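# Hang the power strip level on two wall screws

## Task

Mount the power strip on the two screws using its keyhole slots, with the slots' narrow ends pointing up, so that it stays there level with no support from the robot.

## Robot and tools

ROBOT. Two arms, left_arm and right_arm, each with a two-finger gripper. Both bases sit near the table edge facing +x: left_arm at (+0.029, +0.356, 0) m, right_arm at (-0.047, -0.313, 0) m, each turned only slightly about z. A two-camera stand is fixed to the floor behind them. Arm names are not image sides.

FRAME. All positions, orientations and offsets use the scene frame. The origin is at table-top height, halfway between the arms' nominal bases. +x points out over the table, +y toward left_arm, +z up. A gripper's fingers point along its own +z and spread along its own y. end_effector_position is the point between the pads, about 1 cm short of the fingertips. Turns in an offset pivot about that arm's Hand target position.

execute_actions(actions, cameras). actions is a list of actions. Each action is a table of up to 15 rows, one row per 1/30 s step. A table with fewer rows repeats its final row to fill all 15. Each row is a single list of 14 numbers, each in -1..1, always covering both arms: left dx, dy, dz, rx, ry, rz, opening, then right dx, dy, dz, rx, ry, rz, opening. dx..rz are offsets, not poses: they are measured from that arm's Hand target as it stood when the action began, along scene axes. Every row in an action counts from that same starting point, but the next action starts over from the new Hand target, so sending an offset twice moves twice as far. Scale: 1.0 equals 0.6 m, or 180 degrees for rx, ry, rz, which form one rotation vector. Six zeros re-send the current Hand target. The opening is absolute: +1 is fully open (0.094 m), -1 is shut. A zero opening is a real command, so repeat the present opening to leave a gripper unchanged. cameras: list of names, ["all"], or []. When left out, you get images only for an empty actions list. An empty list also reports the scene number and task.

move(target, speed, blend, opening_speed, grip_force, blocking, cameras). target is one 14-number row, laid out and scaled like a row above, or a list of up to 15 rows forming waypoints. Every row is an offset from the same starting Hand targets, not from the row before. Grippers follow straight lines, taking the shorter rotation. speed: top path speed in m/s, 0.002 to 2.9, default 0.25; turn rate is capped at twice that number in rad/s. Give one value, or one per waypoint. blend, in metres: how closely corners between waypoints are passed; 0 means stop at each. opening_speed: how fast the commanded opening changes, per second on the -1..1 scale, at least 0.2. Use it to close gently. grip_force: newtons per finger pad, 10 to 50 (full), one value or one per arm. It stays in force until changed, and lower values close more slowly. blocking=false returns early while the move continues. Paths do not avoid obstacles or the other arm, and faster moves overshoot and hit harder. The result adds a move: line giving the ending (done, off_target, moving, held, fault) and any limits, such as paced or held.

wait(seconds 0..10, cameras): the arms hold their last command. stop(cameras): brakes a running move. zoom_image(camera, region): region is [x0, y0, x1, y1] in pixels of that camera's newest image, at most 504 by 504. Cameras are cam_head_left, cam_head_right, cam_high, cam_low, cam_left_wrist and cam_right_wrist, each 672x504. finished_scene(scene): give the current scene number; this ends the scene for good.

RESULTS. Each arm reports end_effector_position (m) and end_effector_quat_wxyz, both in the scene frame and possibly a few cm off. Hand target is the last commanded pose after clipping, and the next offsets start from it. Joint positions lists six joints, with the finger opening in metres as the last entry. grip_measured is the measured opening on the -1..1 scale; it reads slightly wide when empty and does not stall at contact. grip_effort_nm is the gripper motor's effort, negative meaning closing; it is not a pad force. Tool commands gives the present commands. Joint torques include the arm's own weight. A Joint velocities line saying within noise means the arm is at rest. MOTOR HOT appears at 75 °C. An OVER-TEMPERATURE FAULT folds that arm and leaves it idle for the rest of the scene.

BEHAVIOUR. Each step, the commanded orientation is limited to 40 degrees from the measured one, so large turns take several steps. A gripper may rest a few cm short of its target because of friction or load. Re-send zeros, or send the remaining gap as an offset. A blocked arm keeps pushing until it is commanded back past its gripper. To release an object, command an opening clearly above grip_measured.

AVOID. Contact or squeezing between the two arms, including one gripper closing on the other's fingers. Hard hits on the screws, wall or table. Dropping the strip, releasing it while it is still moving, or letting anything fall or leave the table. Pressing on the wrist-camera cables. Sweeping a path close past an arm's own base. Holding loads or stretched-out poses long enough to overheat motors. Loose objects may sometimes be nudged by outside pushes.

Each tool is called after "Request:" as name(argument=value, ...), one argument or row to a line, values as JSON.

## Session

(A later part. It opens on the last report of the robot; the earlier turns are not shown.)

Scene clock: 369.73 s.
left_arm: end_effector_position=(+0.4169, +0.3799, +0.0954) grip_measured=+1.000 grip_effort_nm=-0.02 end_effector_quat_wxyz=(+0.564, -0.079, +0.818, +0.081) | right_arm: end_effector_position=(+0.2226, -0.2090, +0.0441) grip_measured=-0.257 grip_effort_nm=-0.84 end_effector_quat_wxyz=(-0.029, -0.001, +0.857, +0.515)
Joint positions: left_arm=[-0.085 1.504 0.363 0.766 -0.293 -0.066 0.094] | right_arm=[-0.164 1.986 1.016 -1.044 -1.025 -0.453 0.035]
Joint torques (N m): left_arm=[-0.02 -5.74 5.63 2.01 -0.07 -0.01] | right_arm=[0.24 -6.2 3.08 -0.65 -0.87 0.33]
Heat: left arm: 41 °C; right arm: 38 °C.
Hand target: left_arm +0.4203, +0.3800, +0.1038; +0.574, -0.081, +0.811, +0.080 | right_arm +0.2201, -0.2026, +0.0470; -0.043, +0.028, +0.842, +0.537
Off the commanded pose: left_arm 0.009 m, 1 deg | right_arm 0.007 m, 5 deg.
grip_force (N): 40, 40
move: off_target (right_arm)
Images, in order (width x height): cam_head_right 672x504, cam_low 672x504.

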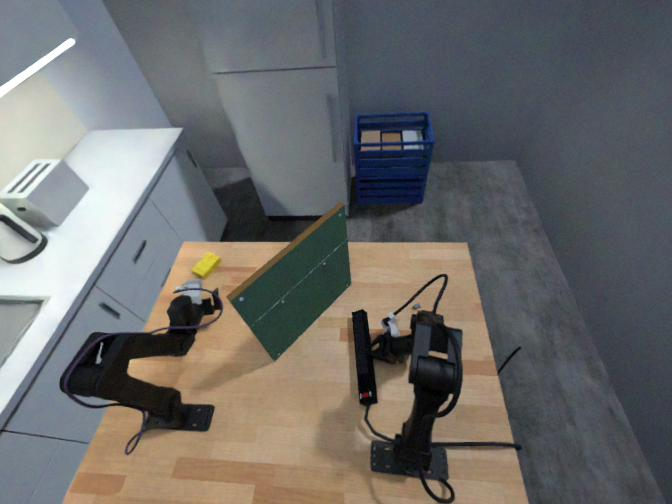

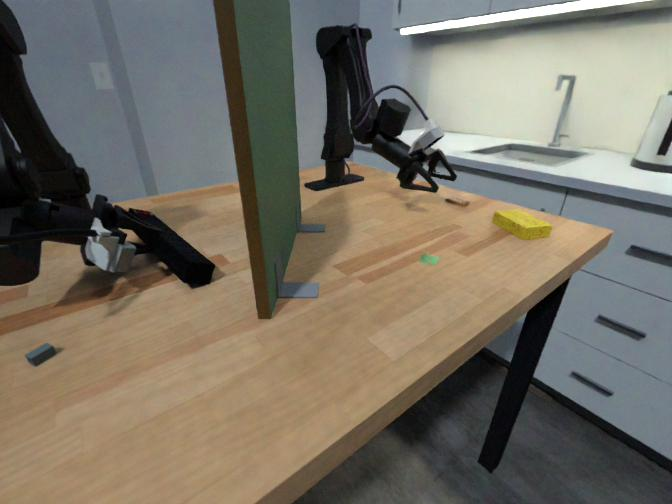

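Request:
move(
  target=[
    [0,0,0,0,0,0,1,0,0,-0.012,0,0,0,-0.45],
    [0,0,0,0,0,0,1,0,0,-0.010,0,0,0,0.08],
    [0,0,0,0,0,0,1,0,-0.09,-0.010,0,0,0,0.08],
  ],
  speed=0.05,
  opening_speed=0.6,
  cameras=["cam_low","cam_head_right","cam_right_wrist"],
)

Request:
zoom_image(
  camera="cam_low",
  region=[0, 150, 240, 280],
)

Request:
zoom_image(
  camera="cam_head_right",
  region=[320, 290, 460, 420],
)

Scene clock: 379.03 s.
left_arm: end_effector_position=(+0.4169, +0.3799, +0.0954) grip_measured=+1.000 grip_effort_nm=-0.02 end_effector_quat_wxyz=(+0.564, -0.079, +0.818, +0.081) | right_arm: end_effector_position=(+0.2131, -0.2544, +0.0398) grip_measured=+0.077 grip_effort_nm=0.15 end_effector_quat_wxyz=(-0.055, +0.036, +0.843, +0.534)
Joint positions: left_arm=[-0.085 1.504 0.363 0.766 -0.293 -0.066 0.094] | right_arm=[-0.338 2.111 1.097 -1.284 -0.966 -0.68 0.051]
Joint torques (N m): left_arm=[-0.02 -5.75 5.63 2 -0.08 -0.03] | right_arm=[-0.35 -6.86 5.94 -1.08 -0.41 -0.24]
Heat: left arm: 41 °C; right arm: 38 °C.
Hand target: left_arm +0.4203, +0.3800, +0.1038; +0.574, -0.081, +0.811, +0.080 | right_arm +0.2201, -0.2566, +0.0410; -0.043, +0.028, +0.842, +0.537
Off the commanded pose: left_arm 0.009 m, 1 deg | right_arm 0.007 m, 2 deg.
grip_force (N): 40, 40
move: done; target 2's new opening was sent with right_arm's hand 0.008 m and 6 deg from that target
camera_calibration:
cam_right_wrist: T_world_to_cam=[[-0.0862343, -0.454818, -0.8864, -0.0654898], [-0.873545, -0.393287, 0.286782, 0.114012], [-0.479043, 0.799041, -0.363389, 0.414204], [0, 0, 0, 1]] pos_world=[0.292368, -0.315912, 0.0597704]
Images, in order (width x height): cam_head_right 672x504, cam_low 672x504, cam_right_wrist 672x504.

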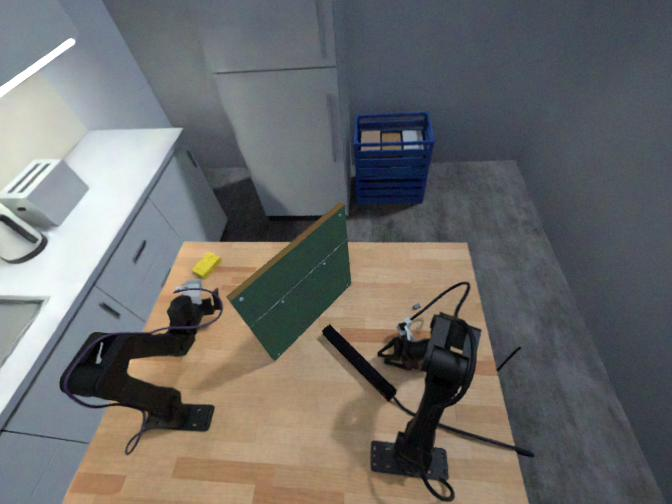

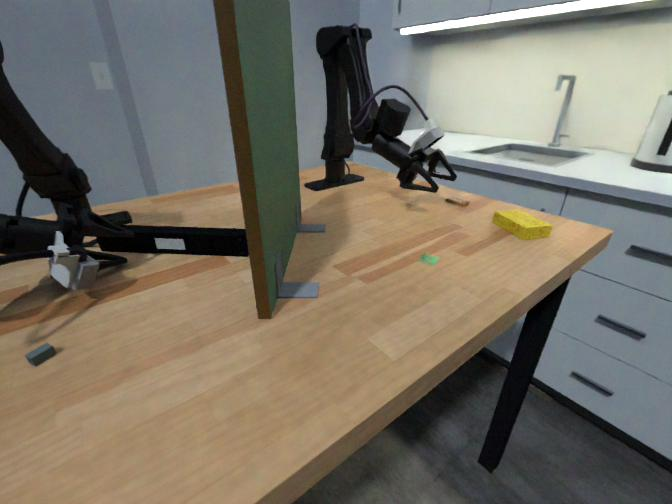

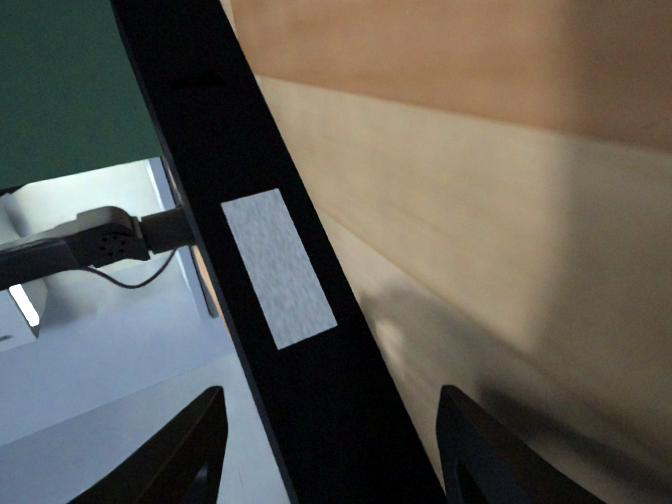

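Scaled by 2.100.

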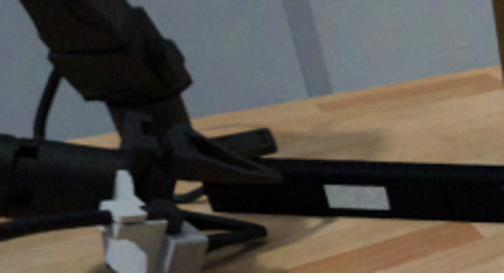

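Scaled by 3.600.

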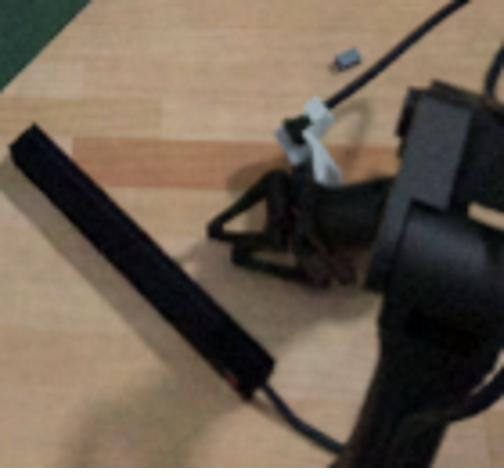

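Request:
move(
  target=[
    [0,0,0,0,0,0,1,0,-0.08,0.15,0,0,0,0.5],
    [0,0,0,0,0,0,1,-0.033,0.11,0.38,-0.067,-0.5296,-0.06,1],
  ],
  blend=0.03,
  cameras=["cam_right_wrist","cam_low"],
)

Request:
zoom_image(
  camera="cam_right_wrist",
  region=[84, 0, 588, 504],
)

Scene clock: 414.70 s.
left_arm: end_effector_position=(+0.4169, +0.3799, +0.0954) grip_measured=+1.000 grip_effort_nm=-0.02 end_effector_quat_wxyz=(+0.564, -0.079, +0.818, +0.081) | right_arm: end_effector_position=(+0.2000, -0.1909, +0.2690) grip_measured=+0.997 grip_effort_nm=0.15 end_effector_quat_wxyz=(+0.632, -0.301, +0.645, +0.307)
Joint positions: left_arm=[-0.085 1.504 0.363 0.766 -0.293 -0.066 0.094] | right_arm=[-0.106 0.665 0.39 0.251 -1.028 -0.004 0.094]
Joint torques (N m): left_arm=[-0.01 -5.72 5.67 2 -0.08 -0.01] | right_arm=[0.72 -0.46 5.91 1.53 0.04 0.08]
Heat: left arm: 41 °C; right arm: 38 °C.
Hand target: left_arm +0.4203, +0.3800, +0.1038; +0.574, -0.081, +0.811, +0.080 | right_arm +0.2004, -0.1906, +0.2690; +0.639, -0.302, +0.639, +0.302
Off the commanded pose: left_arm 0.009 m, 1 deg | right_arm 0.000 m, 1 deg.
grip_force (N): 40, 40
move: done
camera_calibration:
cam_right_wrist: T_world_to_cam=[[0.757027, -0.653172, 0.0166225, -0.284052], [-0.277002, -0.343879, -0.897228, 0.270453], [0.59176, 0.674621, -0.441255, 0.223561], [0, 0, 0, 1]] pos_world=[0.157656, -0.243351, 0.346027]
Images, in order (width x height): cam_low 672x504, cam_right_wrist 672x504.

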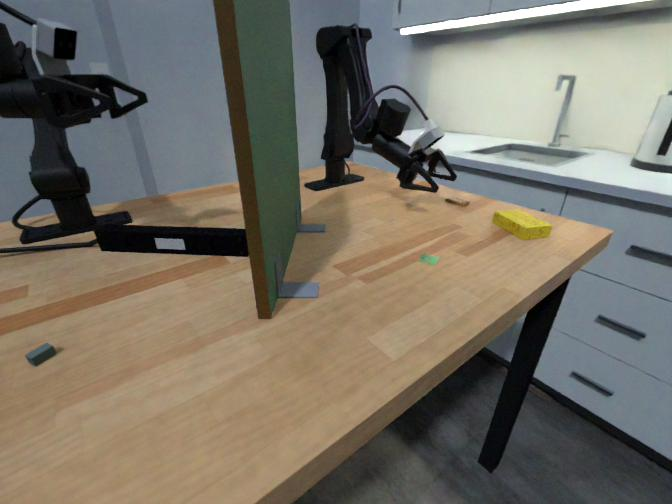

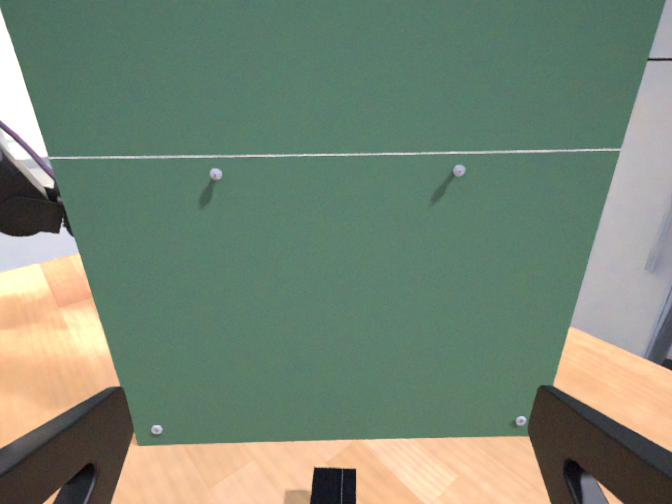

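Scaled by 1.000.

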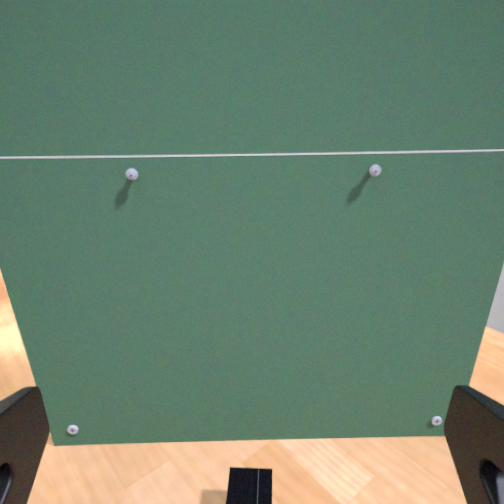

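Request:
zoom_image(
  camera="cam_right_wrist",
  region=[180, 140, 260, 220],
)

Request:
execute_actions(
  actions=[],
  cameras=["cam_high","cam_head_left"],
)

Request:
zoom_image(
  camera="cam_high",
  region=[385, 180, 435, 230],
)

Request:
zoom_image(
  camera="cam_head_left",
  region=[255, 284, 295, 324],
)

Scaled by 6.300.

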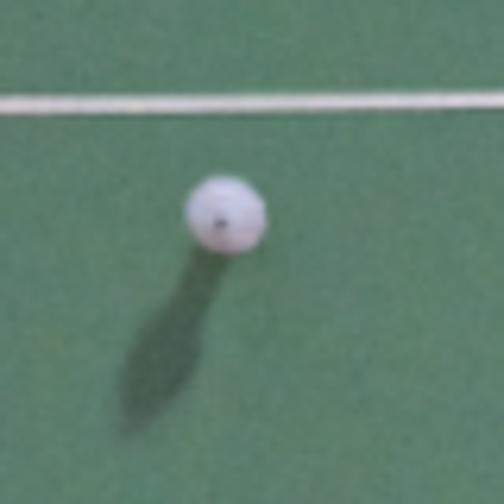

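Scene clock: 420.30 s.
left_arm: end_effector_position=(+0.4169, +0.3799, +0.0954) grip_measured=+1.000 grip_effort_nm=-0.02 end_effector_quat_wxyz=(+0.564, -0.079, +0.818, +0.081) | right_arm: end_effector_position=(+0.2000, -0.1909, +0.2690) grip_measured=+0.997 grip_effort_nm=0.15 end_effector_quat_wxyz=(+0.632, -0.301, +0.645, +0.307)
Joint positions: left_arm=[-0.085 1.504 0.363 0.766 -0.293 -0.066 0.094] | right_arm=[-0.106 0.665 0.39 0.251 -1.028 -0.004 0.094]
Joint velocities: within noise
Joint torques (N m): left_arm=[-0.01 -5.75 5.64 2 -0.08 -0.03] | right_arm=[0.59 -0.35 5.97 1.5 0.07 -0.02]
Heat: left arm: 41 °C; right arm: 38 °C.
Hand target: left_arm +0.4203, +0.3800, +0.1038; +0.574, -0.081, +0.811, +0.080 | right_arm +0.2004, -0.1906, +0.2690; +0.639, -0.302, +0.640, +0.302
Tool commands: left_gripper/opening=+1.0 right_gripper/opening=+1.0
Off the commanded pose: left_arm 0.009 m, 1 deg | right_arm 0.000 m, 1 deg.
grip_force (N): 40, 40
Images, in order (width x height): cam_head_left 672x504, cam_high 672x504.

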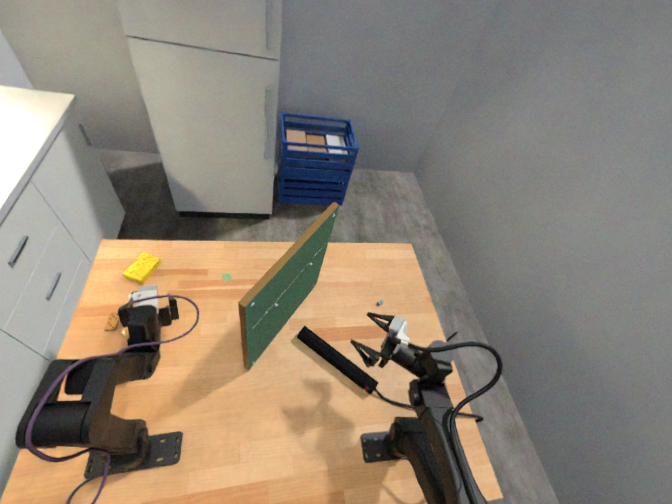

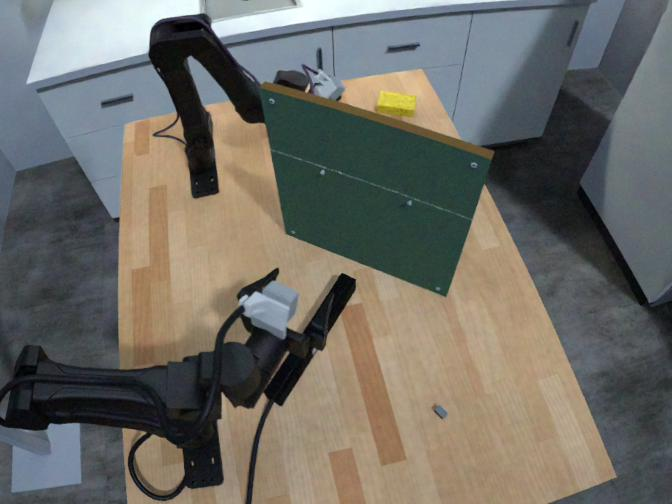

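Scaled by 10.080.

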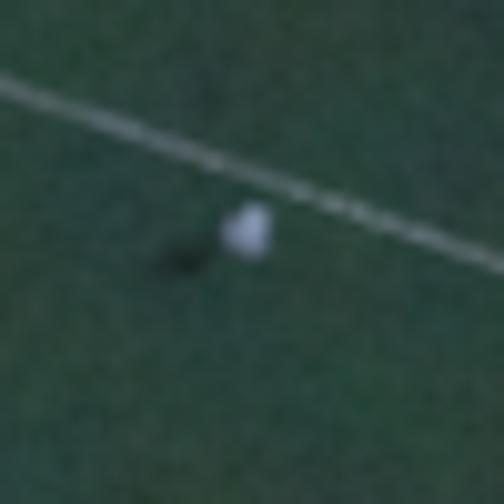

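Scaled by 12.600.

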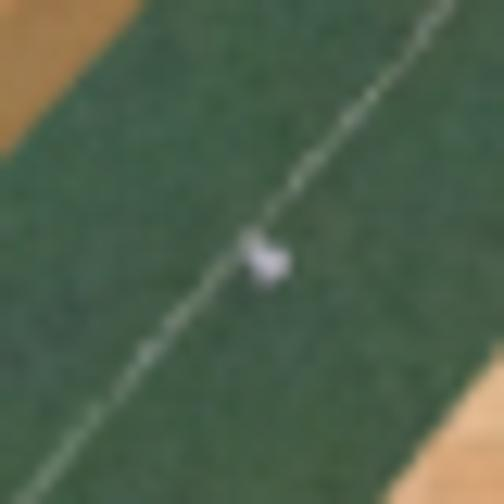

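Request:
move(
  target=[0,0,0,0,0,0,1,-0.064,-0.011,-0.195,-0.3715,0.334,-0.022,1],
  cameras=["cam_right_wrist","cam_high"],
)

Scene clock: 468.53 s.
left_arm: end_effector_position=(+0.4169, +0.3799, +0.0954) grip_measured=+1.000 grip_effort_nm=-0.02 end_effector_quat_wxyz=(+0.564, -0.079, +0.818, +0.081) | right_arm: end_effector_position=(+0.1550, -0.2006, +0.1427) grip_measured=+0.997 grip_effort_nm=0.15 end_effector_quat_wxyz=(-0.015, -0.389, +0.921, +0.003)
Joint positions: left_arm=[-0.085 1.504 0.363 0.766 -0.293 -0.066 0.094] | right_arm=[0.53 1.445 1.255 -1.409 -0.01 -0.302 0.094]
Joint torques (N m): left_arm=[-0.02 -5.78 5.64 2 -0.06 -0.01] | right_arm=[0.32 -4.48 8.99 -0.05 0.04 0.09]
Heat: left arm: 41 °C; right arm: 39 °C.
Hand target: left_arm +0.4203, +0.3800, +0.1038; +0.574, -0.081, +0.811, +0.080 | right_arm +0.1619, -0.1973, +0.1520; +0.000, -0.387, +0.922, +0.001
Off the commanded pose: left_arm 0.009 m, 1 deg | right_arm 0.012 m, 2 deg.
grip_force (N): 40, 40
move: off_target (right_arm)
camera_calibration:
cam_right_wrist: T_world_to_cam=[[0.738343, -0.674322, 0.0118492, -0.255007], [-0.60545, -0.654988, 0.45213, -0.0627486], [-0.29712, -0.341001, -0.891873, 0.199311], [0, 0, 0, 1]] pos_world=[0.209511, -0.145091, 0.209152]
Images, in order (width x height): cam_high 672x504, cam_right_wrist 672x504.

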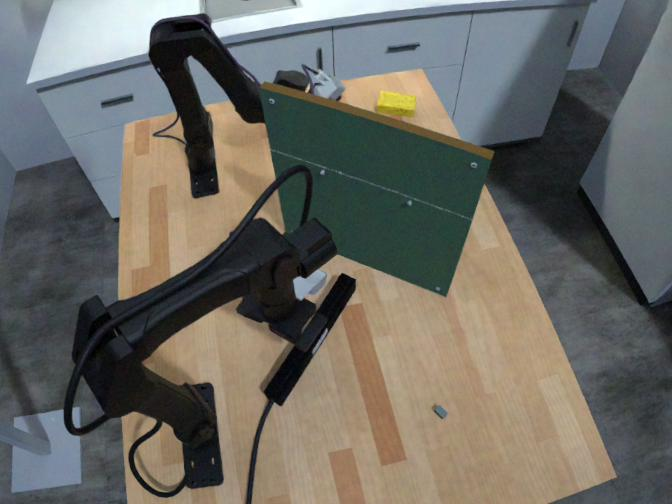

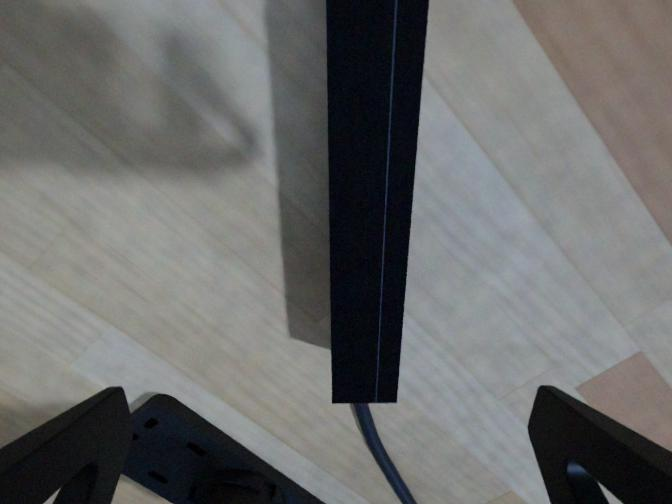

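Request:
move(
  target=[
    [0,0,0,0,0,0,1,0.01,-0.022,-0.192,0,0,0,1],
    [0,0,0,0,0,0,1,0.01,-0.022,-0.192,0,0,0,-0.45],
  ],
)

Request:
move(
  target=[
    [0,0,0,0,0,0,1,0.02,-0.01,0.19,0,0,0,-0.45],
    [0,0,0,0,0,0,1,0.208,0.108,0.195,0,0,0.469,-0.45],
  ],
  cameras=["cam_high","cam_head_left","cam_head_right","cam_low"],
)

Scene clock: 481.53 s.
left_arm: end_effector_position=(+0.4169, +0.3799, +0.0954) grip_measured=+1.000 grip_effort_nm=-0.02 end_effector_quat_wxyz=(+0.564, -0.079, +0.818, +0.081) | right_arm: end_effector_position=(+0.1664, -0.2094, +0.0407) grip_measured=-0.255 grip_effort_nm=-0.81 end_effector_quat_wxyz=(-0.001, -0.386, +0.922, +0.002)
Joint positions: left_arm=[-0.085 1.504 0.363 0.766 -0.293 -0.066 0.094] | right_arm=[0.48 1.506 0.897 -0.964 -0.003 -0.347 0.035]
Joint torques (N m): left_arm=[-0.03 -5.74 5.61 2 -0.1 -0.02] | right_arm=[-0.59 -4.34 4.85 0.27 0.07 -0.1]
Heat: left arm: 41 °C; right arm: 39 °C.
Hand target: left_arm +0.4203, +0.3800, +0.1038; +0.574, -0.081, +0.811, +0.080 | right_arm +0.1680, -0.2104, +0.0368; +0.000, -0.387, +0.922, +0.001
Off the commanded pose: left_arm 0.009 m, 1 deg | right_arm 0.004 m, 0 deg.
grip_force (N): 40, 40
move: done

Scene clock: 486.47 s.
left_arm: end_effector_position=(+0.4169, +0.3799, +0.0954) grip_measured=+1.000 grip_effort_nm=-0.02 end_effector_quat_wxyz=(+0.564, -0.079, +0.818, +0.081) | right_arm: end_effector_position=(+0.2834, -0.1575, +0.1439) grip_measured=-0.256 grip_effort_nm=-0.84 end_effector_quat_wxyz=(+0.025, +0.894, -0.446, -0.011)
Joint positions: left_arm=[-0.085 1.504 0.363 0.766 -0.293 -0.066 0.094] | right_arm=[0.477 1.997 1.897 -1.524 0.013 -1.771 0.035]
Joint torques (N m): left_arm=[0.02 -5.71 5.64 2 -0.07 -0.02] | right_arm=[1.13 -8.59 9.73 0.02 -0.12 -0.41]
Heat: left arm: 41 °C; right arm: 39 °C.
Hand target: left_arm +0.4203, +0.3800, +0.1038; +0.574, -0.081, +0.811, +0.080 | right_arm +0.2928, -0.1456, +0.1539; +0.000, +0.906, -0.423, -0.001
Off the commanded pose: left_arm 0.009 m, 1 deg | right_arm 0.018 m, 4 deg.
grip_force (N): 40, 40
move: off_target (right_arm)
Images, in order (width x height): cam_head_left 672x504, cam_head_right 672x504, cam_high 672x504, cam_low 672x504.

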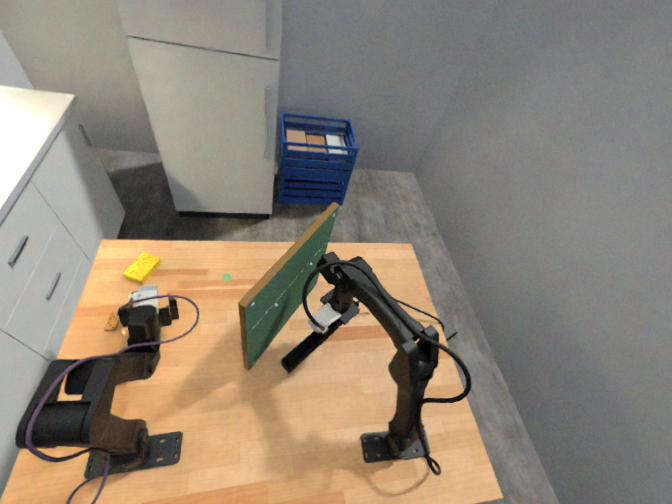

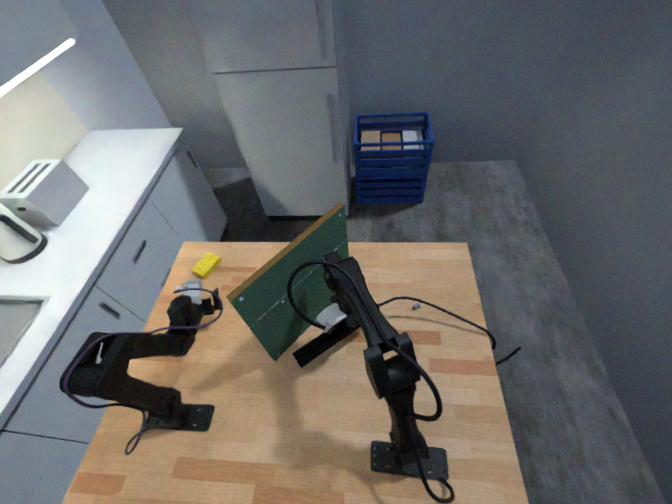

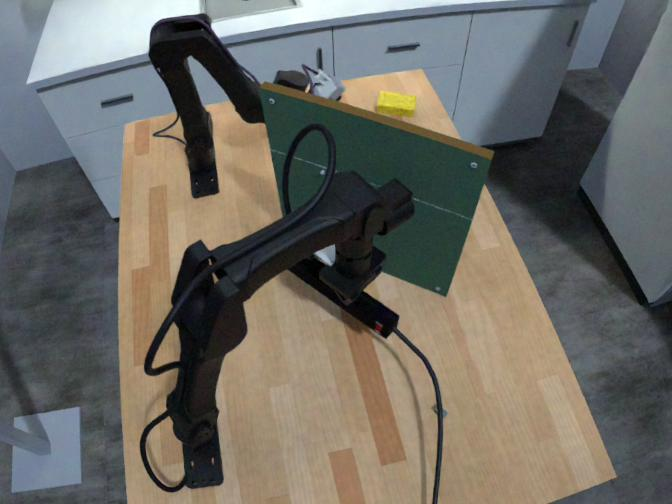

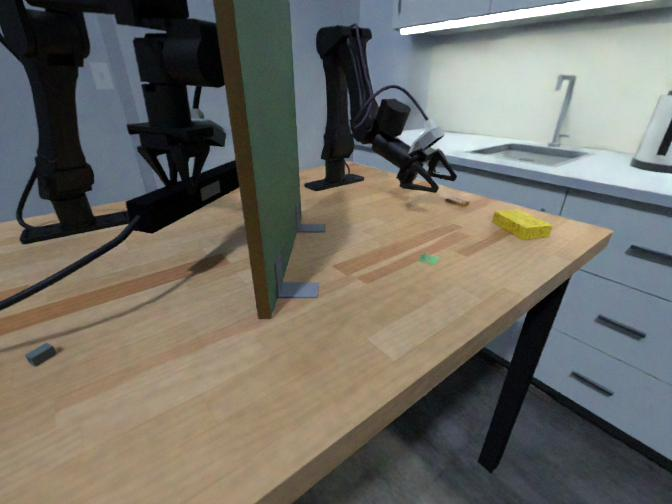

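Request:
move(
  target=[
    [-0.2,-0.033,0.194,0.15,-0.087,-0.12,1,0,0,0,0,0,0,-0.45],
    [-0.5,-0.483,0.16,0.458,-0.261,-0.37,1,0,0,0,0,0,0,-0.45],
  ],
  blend=0.04,
  cameras=["cam_high","cam_head_left","cam_head_right","cam_left_wrist"],
)

Scene clock: 515.13 s.
left_arm: end_effector_position=(+0.1197, +0.0955, +0.1773) grip_measured=+1.000 grip_effort_nm=-0.02 end_effector_quat_wxyz=(+0.650, +0.691, +0.211, +0.235) | right_arm: end_effector_position=(+0.2833, -0.1575, +0.1440) grip_measured=-0.256 grip_effort_nm=-0.84 end_effector_quat_wxyz=(+0.025, +0.895, -0.446, -0.012)
Joint positions: left_arm=[-1.736 0.665 0.054 0.546 -0.799 1.574 0.094] | right_arm=[0.477 1.997 1.897 -1.524 0.013 -1.772 0.035]
Joint torques (N m): left_arm=[0.47 0.58 10.1 2.04 -0.01 -0.05] | right_arm=[1.02 -8.62 9.89 0.11 -0.09 -0.46]
Heat: left arm: 41 °C; right arm: 40 °C.
Hand target: left_arm +0.1204, +0.0902, +0.1997; +0.671, +0.670, +0.224, +0.224 | right_arm +0.2927, -0.1457, +0.1538; +0.000, +0.906, -0.423, -0.001
Off the commanded pose: left_arm 0.023 m, 4 deg | right_arm 0.018 m, 4 deg.
grip_force (N): 40, 40
move: off_target (left_arm, right_arm)
camera_calibration:
cam_left_wrist: T_world_to_cam=[[0.0138068, 0.0864987, -0.996156, 0.167704], [0.460291, 0.883868, 0.0831281, -0.119403], [0.887661, -0.45967, -0.0276113, 0.0317369], [0, 0, 0, 1]] pos_world=[0.0244729, 0.105619, 0.177862]
Images, in order (width x height): cam_head_left 672x504, cam_head_right 672x504, cam_high 672x504, cam_left_wrist 672x504.

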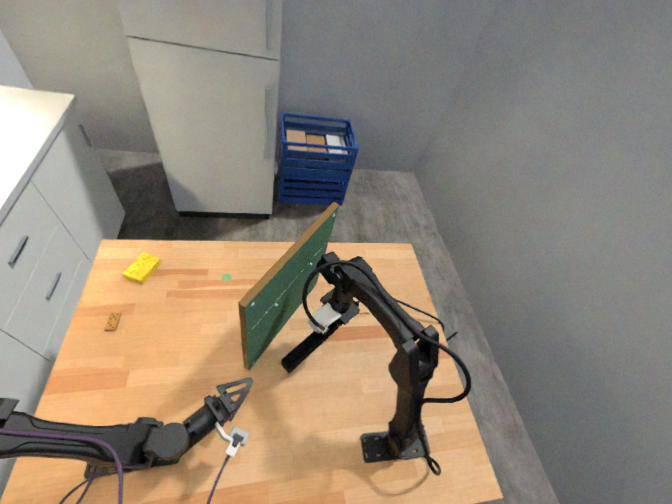

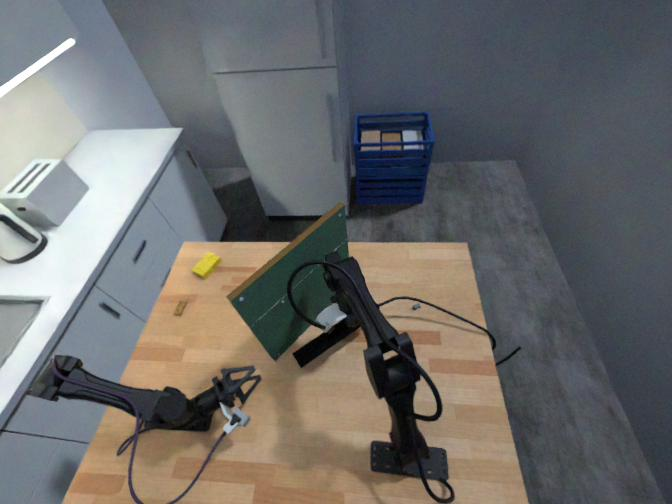

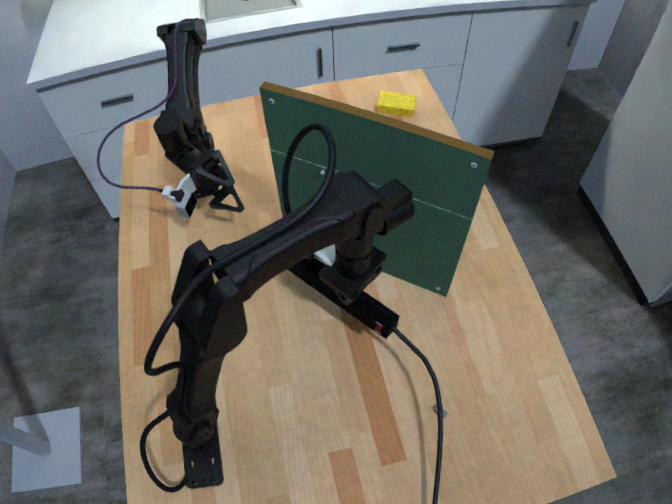

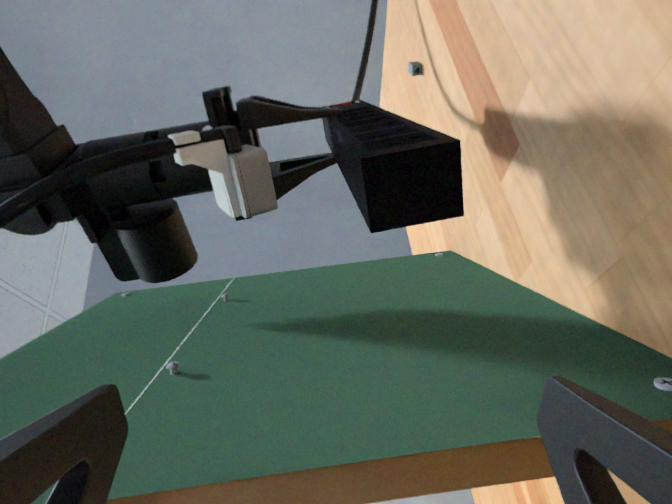

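Request:
move(
  target=[0.075,-0.112,-0.077,0,0,0,1,0,0,0,0,0,0,-0.45],
  speed=0.15,
  cameras=["cam_high","cam_head_right","cam_left_wrist"],
)

Scene clock: 527.10 s.
left_arm: end_effector_position=(+0.1642, +0.0297, +0.1426) grip_measured=+1.000 grip_effort_nm=-0.02 end_effector_quat_wxyz=(+0.655, +0.685, +0.222, +0.229) | right_arm: end_effector_position=(+0.2833, -0.1575, +0.1440) grip_measured=-0.256 grip_effort_nm=-0.84 end_effector_quat_wxyz=(+0.025, +0.895, -0.446, -0.012)
Joint positions: left_arm=[-1.443 1.537 0.147 1.347 -0.512 1.574 0.094] | right_arm=[0.477 1.997 1.897 -1.524 0.013 -1.772 0.035]
Joint torques (N m): left_arm=[0.4 -3.1 5.63 2.26 0.06 -0.03] | right_arm=[0.98 -8.49 9.74 0.07 -0.1 -0.4]
Heat: left arm: 42 °C; right arm: 41 °C.
Hand target: left_arm +0.1653, +0.0230, +0.1535; +0.671, +0.671, +0.224, +0.224 | right_arm +0.2927, -0.1457, +0.1538; +0.000, +0.906, -0.423, -0.001
Off the commanded pose: left_arm 0.013 m, 3 deg | right_arm 0.018 m, 4 deg.
grip_force (N): 40, 40
move: off_target (left_arm, right_arm)
camera_calibration:
cam_left_wrist: T_world_to_cam=[[-0.0024673, 0.0645807, -0.997909, 0.141772], [0.454906, 0.888752, 0.0563918, -0.0742744], [0.890536, -0.453816, -0.031571, -0.0390181], [0, 0, 0, 1]] pos_world=[0.0688847, 0.0391487, 0.144432]
Images, in order (width x height): cam_head_right 672x504, cam_high 672x504, cam_left_wrist 672x504.

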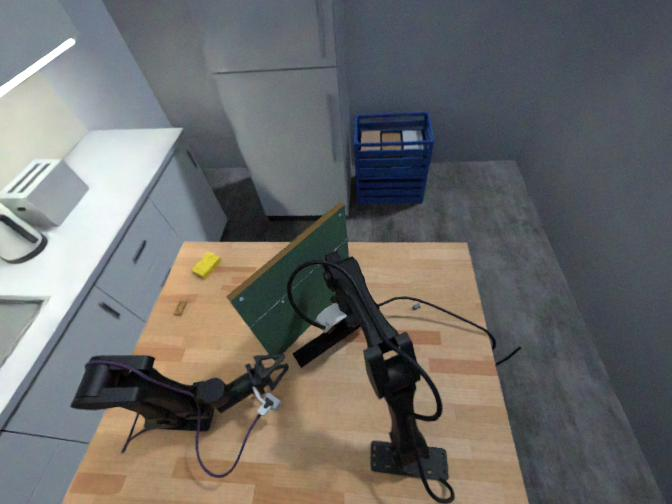

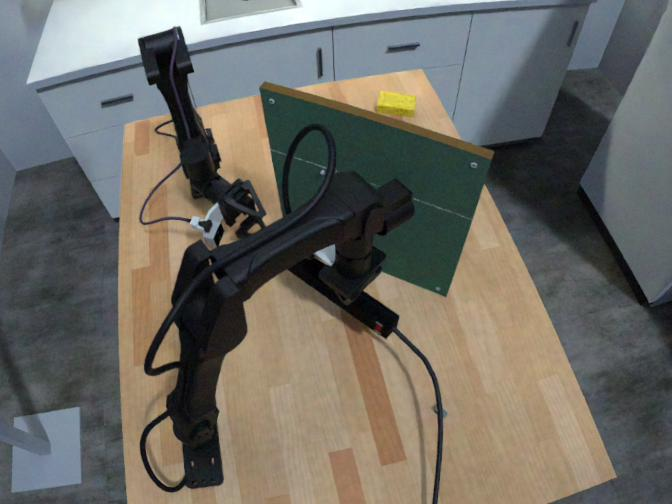

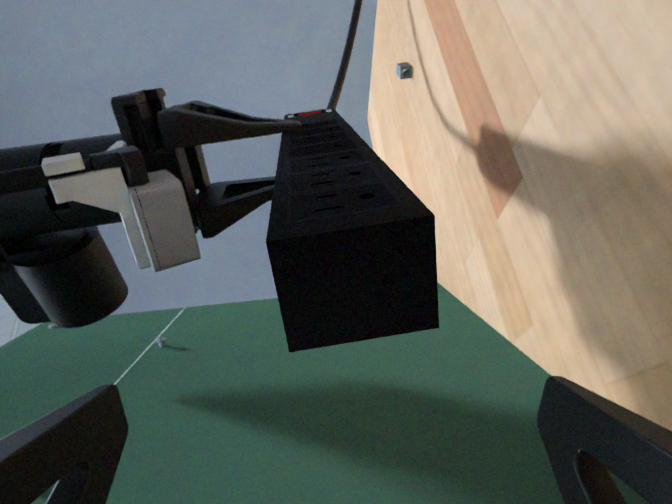

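Request:
move(
  target=[0.085,-0.1135,-0.014,-0.0235,0.031,0,1,0,0,0,0,0,0,-0.45],
  speed=0.08,
  cameras=["cam_head_right","cam_left_wrist"],
)

Scene clock: 536.27 s.
left_arm: end_effector_position=(+0.2141, -0.0388, +0.1399) grip_measured=+1.000 grip_effort_nm=-0.02 end_effector_quat_wxyz=(+0.673, +0.665, +0.262, +0.191) | right_arm: end_effector_position=(+0.2833, -0.1575, +0.1440) grip_measured=-0.256 grip_effort_nm=-0.84 end_effector_quat_wxyz=(+0.025, +0.895, -0.446, -0.012)
Joint positions: left_arm=[-1.29 1.824 0.447 1.356 -0.361 1.464 0.094] | right_arm=[0.477 1.997 1.897 -1.524 0.013 -1.772 0.035]
Joint torques (N m): left_arm=[0.4 -5.55 5.82 2.1 0.09 -0.13] | right_arm=[0.95 -8.83 9.95 0.07 -0.12 -0.41]
Heat: left arm: 42 °C; right arm: 41 °C.
Hand target: left_arm +0.2163, -0.0452, +0.1453; +0.683, +0.655, +0.264, +0.183 | right_arm +0.2927, -0.1457, +0.1538; +0.000, +0.906, -0.423, -0.001
Off the commanded pose: left_arm 0.008 m, 2 deg | right_arm 0.018 m, 4 deg.
grip_force (N): 40, 40
move: off_target (right_arm)
camera_calibration:
cam_left_wrist: T_world_to_cam=[[-0.0902767, -0.0230683, -0.99565, 0.158814], [0.450761, 0.890523, -0.0615037, -0.0185035], [0.888068, -0.454353, -0.0699952, -0.108753], [0, 0, 0, 1]] pos_world=[0.119258, -0.0292707, 0.149373]
Images, in order (width x height): cam_head_right 672x504, cam_left_wrist 672x504.

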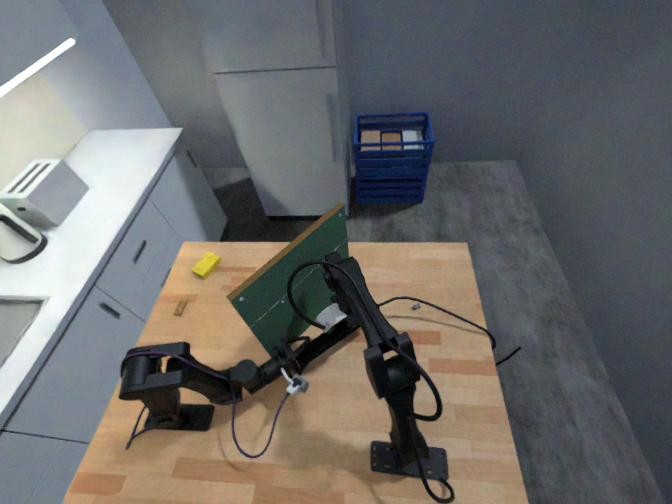

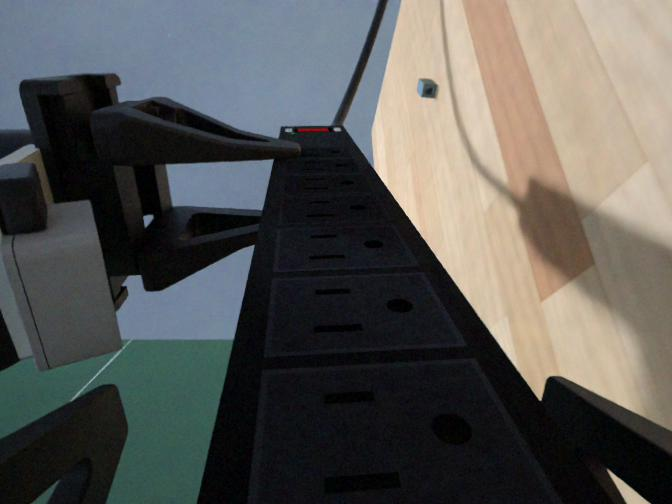

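Request:
move(
  target=[
    [0,0,-0.01,0,0,0,1,0,0,0,0,0,0,-0.45],
    [0,0,-0.01,0,0,0,-0.05,0,0,0,0,0,0,-0.45],
  ],
  speed=0.05,
  opening_speed=0.5,
  cameras=["cam_head_right","cam_left_wrist"],
)

Scene clock: 547.77 s.
left_arm: end_effector_position=(+0.2141, -0.0396, +0.1340) grip_measured=-0.047 grip_effort_nm=-0.17 end_effector_quat_wxyz=(+0.673, +0.666, +0.261, +0.190) | right_arm: end_effector_position=(+0.2829, -0.1575, +0.1440) grip_measured=-0.256 grip_effort_nm=-0.84 end_effector_quat_wxyz=(+0.026, +0.895, -0.446, -0.012)
Joint positions: left_arm=[-1.29 1.855 0.447 1.384 -0.359 1.463 0.045] | right_arm=[0.478 1.997 1.897 -1.526 0.013 -1.773 0.035]
Joint torques (N m): left_arm=[0.39 -5.6 5.38 2.18 0.07 -0.14] | right_arm=[1.02 -8.59 9.94 0.09 -0.11 -0.37]
Heat: left arm: 43 °C; right arm: 41 °C.
Hand target: left_arm +0.2163, -0.0451, +0.1392; +0.683, +0.655, +0.265, +0.183 | right_arm +0.2927, -0.1456, +0.1538; +0.000, +0.906, -0.423, -0.001
Off the commanded pose: left_arm 0.008 m, 2 deg | right_arm 0.018 m, 4 deg.
grip_force (N): 40, 40
move: off_target (right_arm); target 2's new opening was sent with left_arm's hand 0.011 m and 3 deg from that target
camera_calibration:
cam_left_wrist: T_world_to_cam=[[-0.0916939, -0.0208861, -0.995568, 0.153254], [0.451757, 0.890102, -0.0602813, -0.0185868], [0.887416, -0.455282, -0.0721815, -0.109205], [0, 0, 0, 1]] pos_world=[0.119359, -0.0299739, 0.143572]
Images, in order (width x height): cam_head_right 672x504, cam_left_wrist 672x504.

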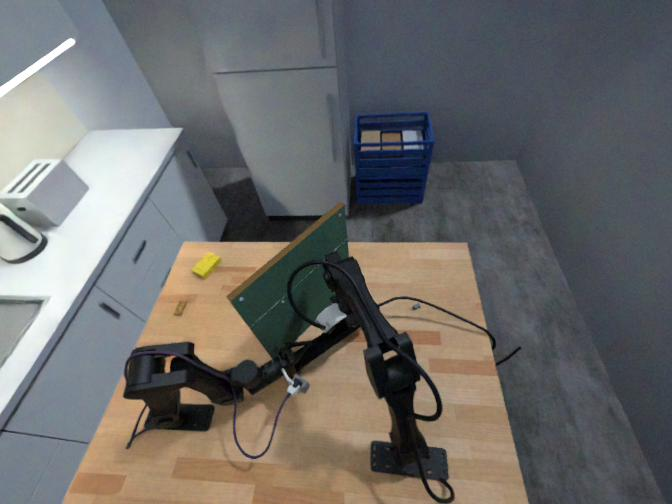

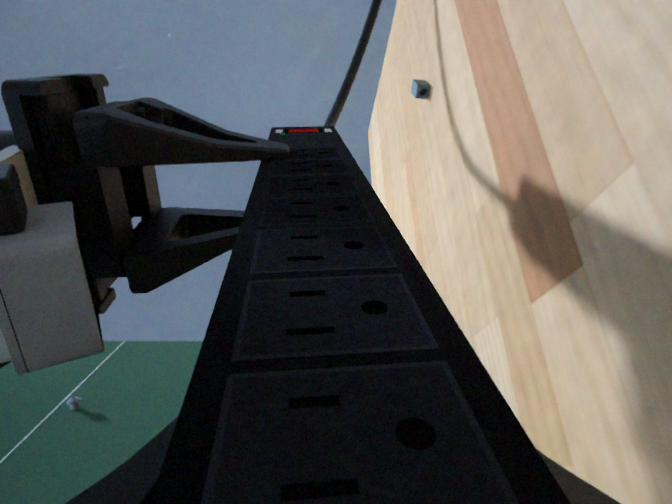

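Request:
move(
  target=[0,0,0,0,0,0,-0.22,0,0,0,0,0,0,-0.45],
  opening_speed=0.4,
  cameras=["cam_left_wrist"],
)

Scene clock: 552.57 s.
left_arm: end_effector_position=(+0.2140, -0.0398, +0.1348) grip_measured=-0.095 grip_effort_nm=-0.86 end_effector_quat_wxyz=(+0.674, +0.665, +0.261, +0.190) | right_arm: end_effector_position=(+0.2825, -0.1579, +0.1429) grip_measured=-0.256 grip_effort_nm=-0.84 end_effector_quat_wxyz=(+0.028, +0.895, -0.445, -0.013)
Joint positions: left_arm=[-1.29 1.855 0.447 1.388 -0.358 1.464 0.043] | right_arm=[0.478 2.001 1.897 -1.529 0.014 -1.773 0.035]
Joint torques (N m): left_arm=[0.39 -5.57 5.42 2.14 0.07 -0.14] | right_arm=[1.01 -8.87 9.84 0.11 -0.11 -0.38]
Heat: left arm: 43 °C; right arm: 41 °C.
Hand target: left_arm +0.2163, -0.0452, +0.1392; +0.683, +0.655, +0.265, +0.183 | right_arm +0.2928, -0.1456, +0.1539; +0.000, +0.906, -0.423, -0.001
Off the commanded pose: left_arm 0.007 m, 2 deg | right_arm 0.019 m, 5 deg.
grip_force (N): 40, 40
move: off_target (right_arm)
camera_calibration:
cam_left_wrist: T_world_to_cam=[[-0.0904896, -0.0237958, -0.995613, 0.153609], [0.452808, 0.889421, -0.0624127, -0.0182992], [0.887004, -0.456469, -0.0697084, -0.109326], [0, 0, 0, 1]] pos_world=[0.119159, -0.0299731, 0.144172]
Images, in order (width x height): cam_left_wrist 672x504.

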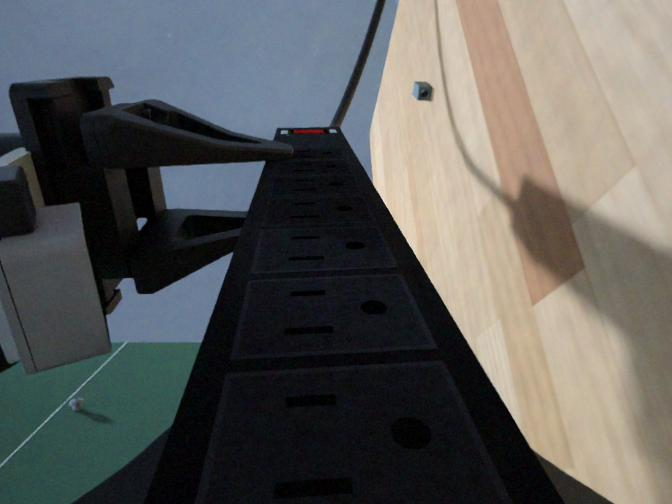

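Request:
move(
  target=[
    [0,0,0,0,0,0,-0.22,0,0,0,0,0,0,0.3],
    [0,0,0,0,0,0,-0.22,0.0,0,0.15,0,0,0,0.3],
  ],
  speed=0.15,
  opening_speed=0.7,
  cameras=["cam_left_wrist","cam_high","cam_head_right","cam_head_left"],
)

Scene clock: 559.97 s.
left_arm: end_effector_position=(+0.2097, -0.0421, +0.1175) grip_measured=-0.098 grip_effort_nm=-0.87 end_effector_quat_wxyz=(+0.654, +0.690, +0.254, +0.181) | right_arm: end_effector_position=(+0.2971, -0.1487, +0.2275) grip_measured=+0.297 grip_effort_nm=0.15 end_effector_quat_wxyz=(-0.069, +0.898, -0.429, +0.064)
Joint positions: left_arm=[-1.291 1.867 0.447 1.336 -0.332 1.461 0.042] | right_arm=[0.483 1.9 2.09 -1.572 0.014 -1.801 0.061]
Joint torques (N m): left_arm=[0.49 -6.91 5.08 2.75 -0.19 -0.13] | right_arm=[0.57 -9.83 8.03 0.27 -0.12 -0.1]
Heat: left arm: 44 °C; right arm: 41 °C.
Hand target: left_arm +0.2164, -0.0451, +0.1392; +0.683, +0.655, +0.265, +0.183 | right_arm +0.2929, -0.1457, +0.2437; +0.000, +0.906, -0.423, -0.001
Off the commanded pose: left_arm 0.023 m, 5 deg | right_arm 0.017 m, 11 deg.
joint sent to its limit (right arm) — joint 4 (wrist pitch), lower limit. The joint targets are off in orientation, not in position.
grip_force (N): 40, 40
move: off_target (left_arm, right_arm)
camera_calibration:
cam_left_wrist: T_world_to_cam=[[-0.111706, 0.0372478, -0.993043, 0.142694], [0.475386, 0.879539, -0.020485, -0.0254136], [0.872657, -0.474367, -0.115957, -0.100117], [0, 0, 0, 1]] pos_world=[0.115388, -0.0304548, 0.129571]
Images, in order (width x height): cam_head_left 672x504, cam_head_right 672x504, cam_high 672x504, cam_left_wrist 672x504.

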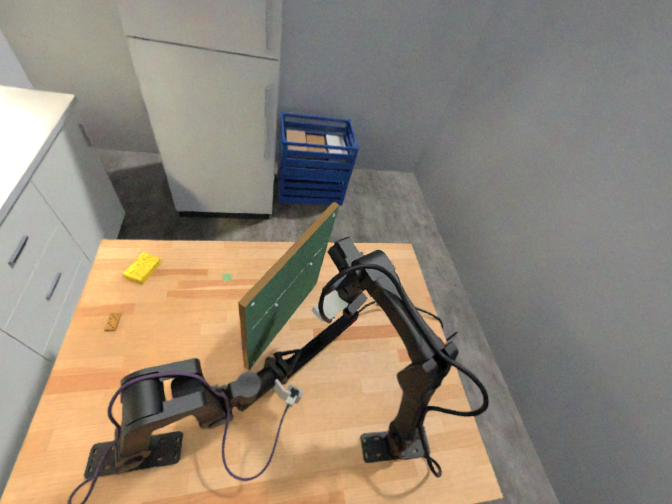

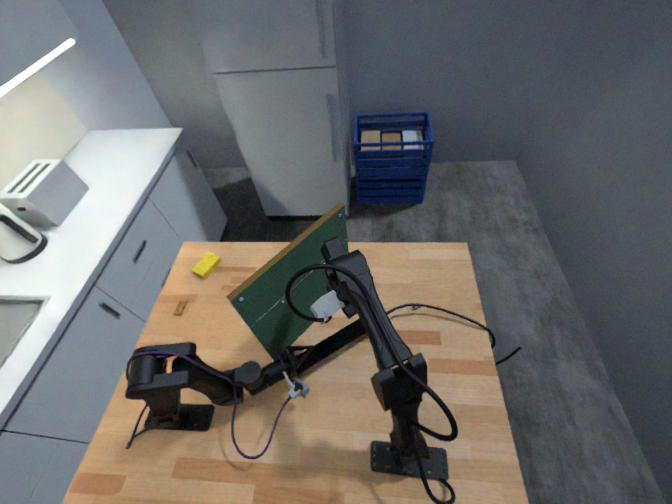

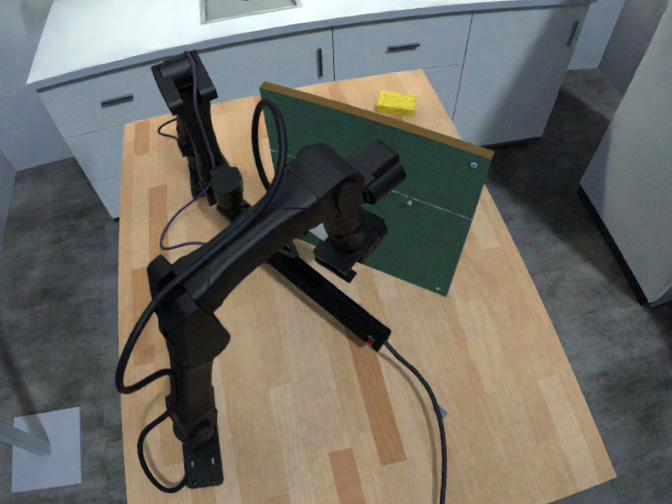

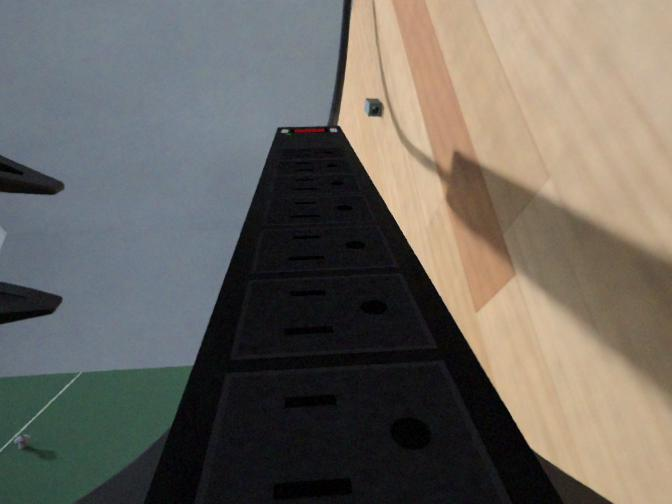

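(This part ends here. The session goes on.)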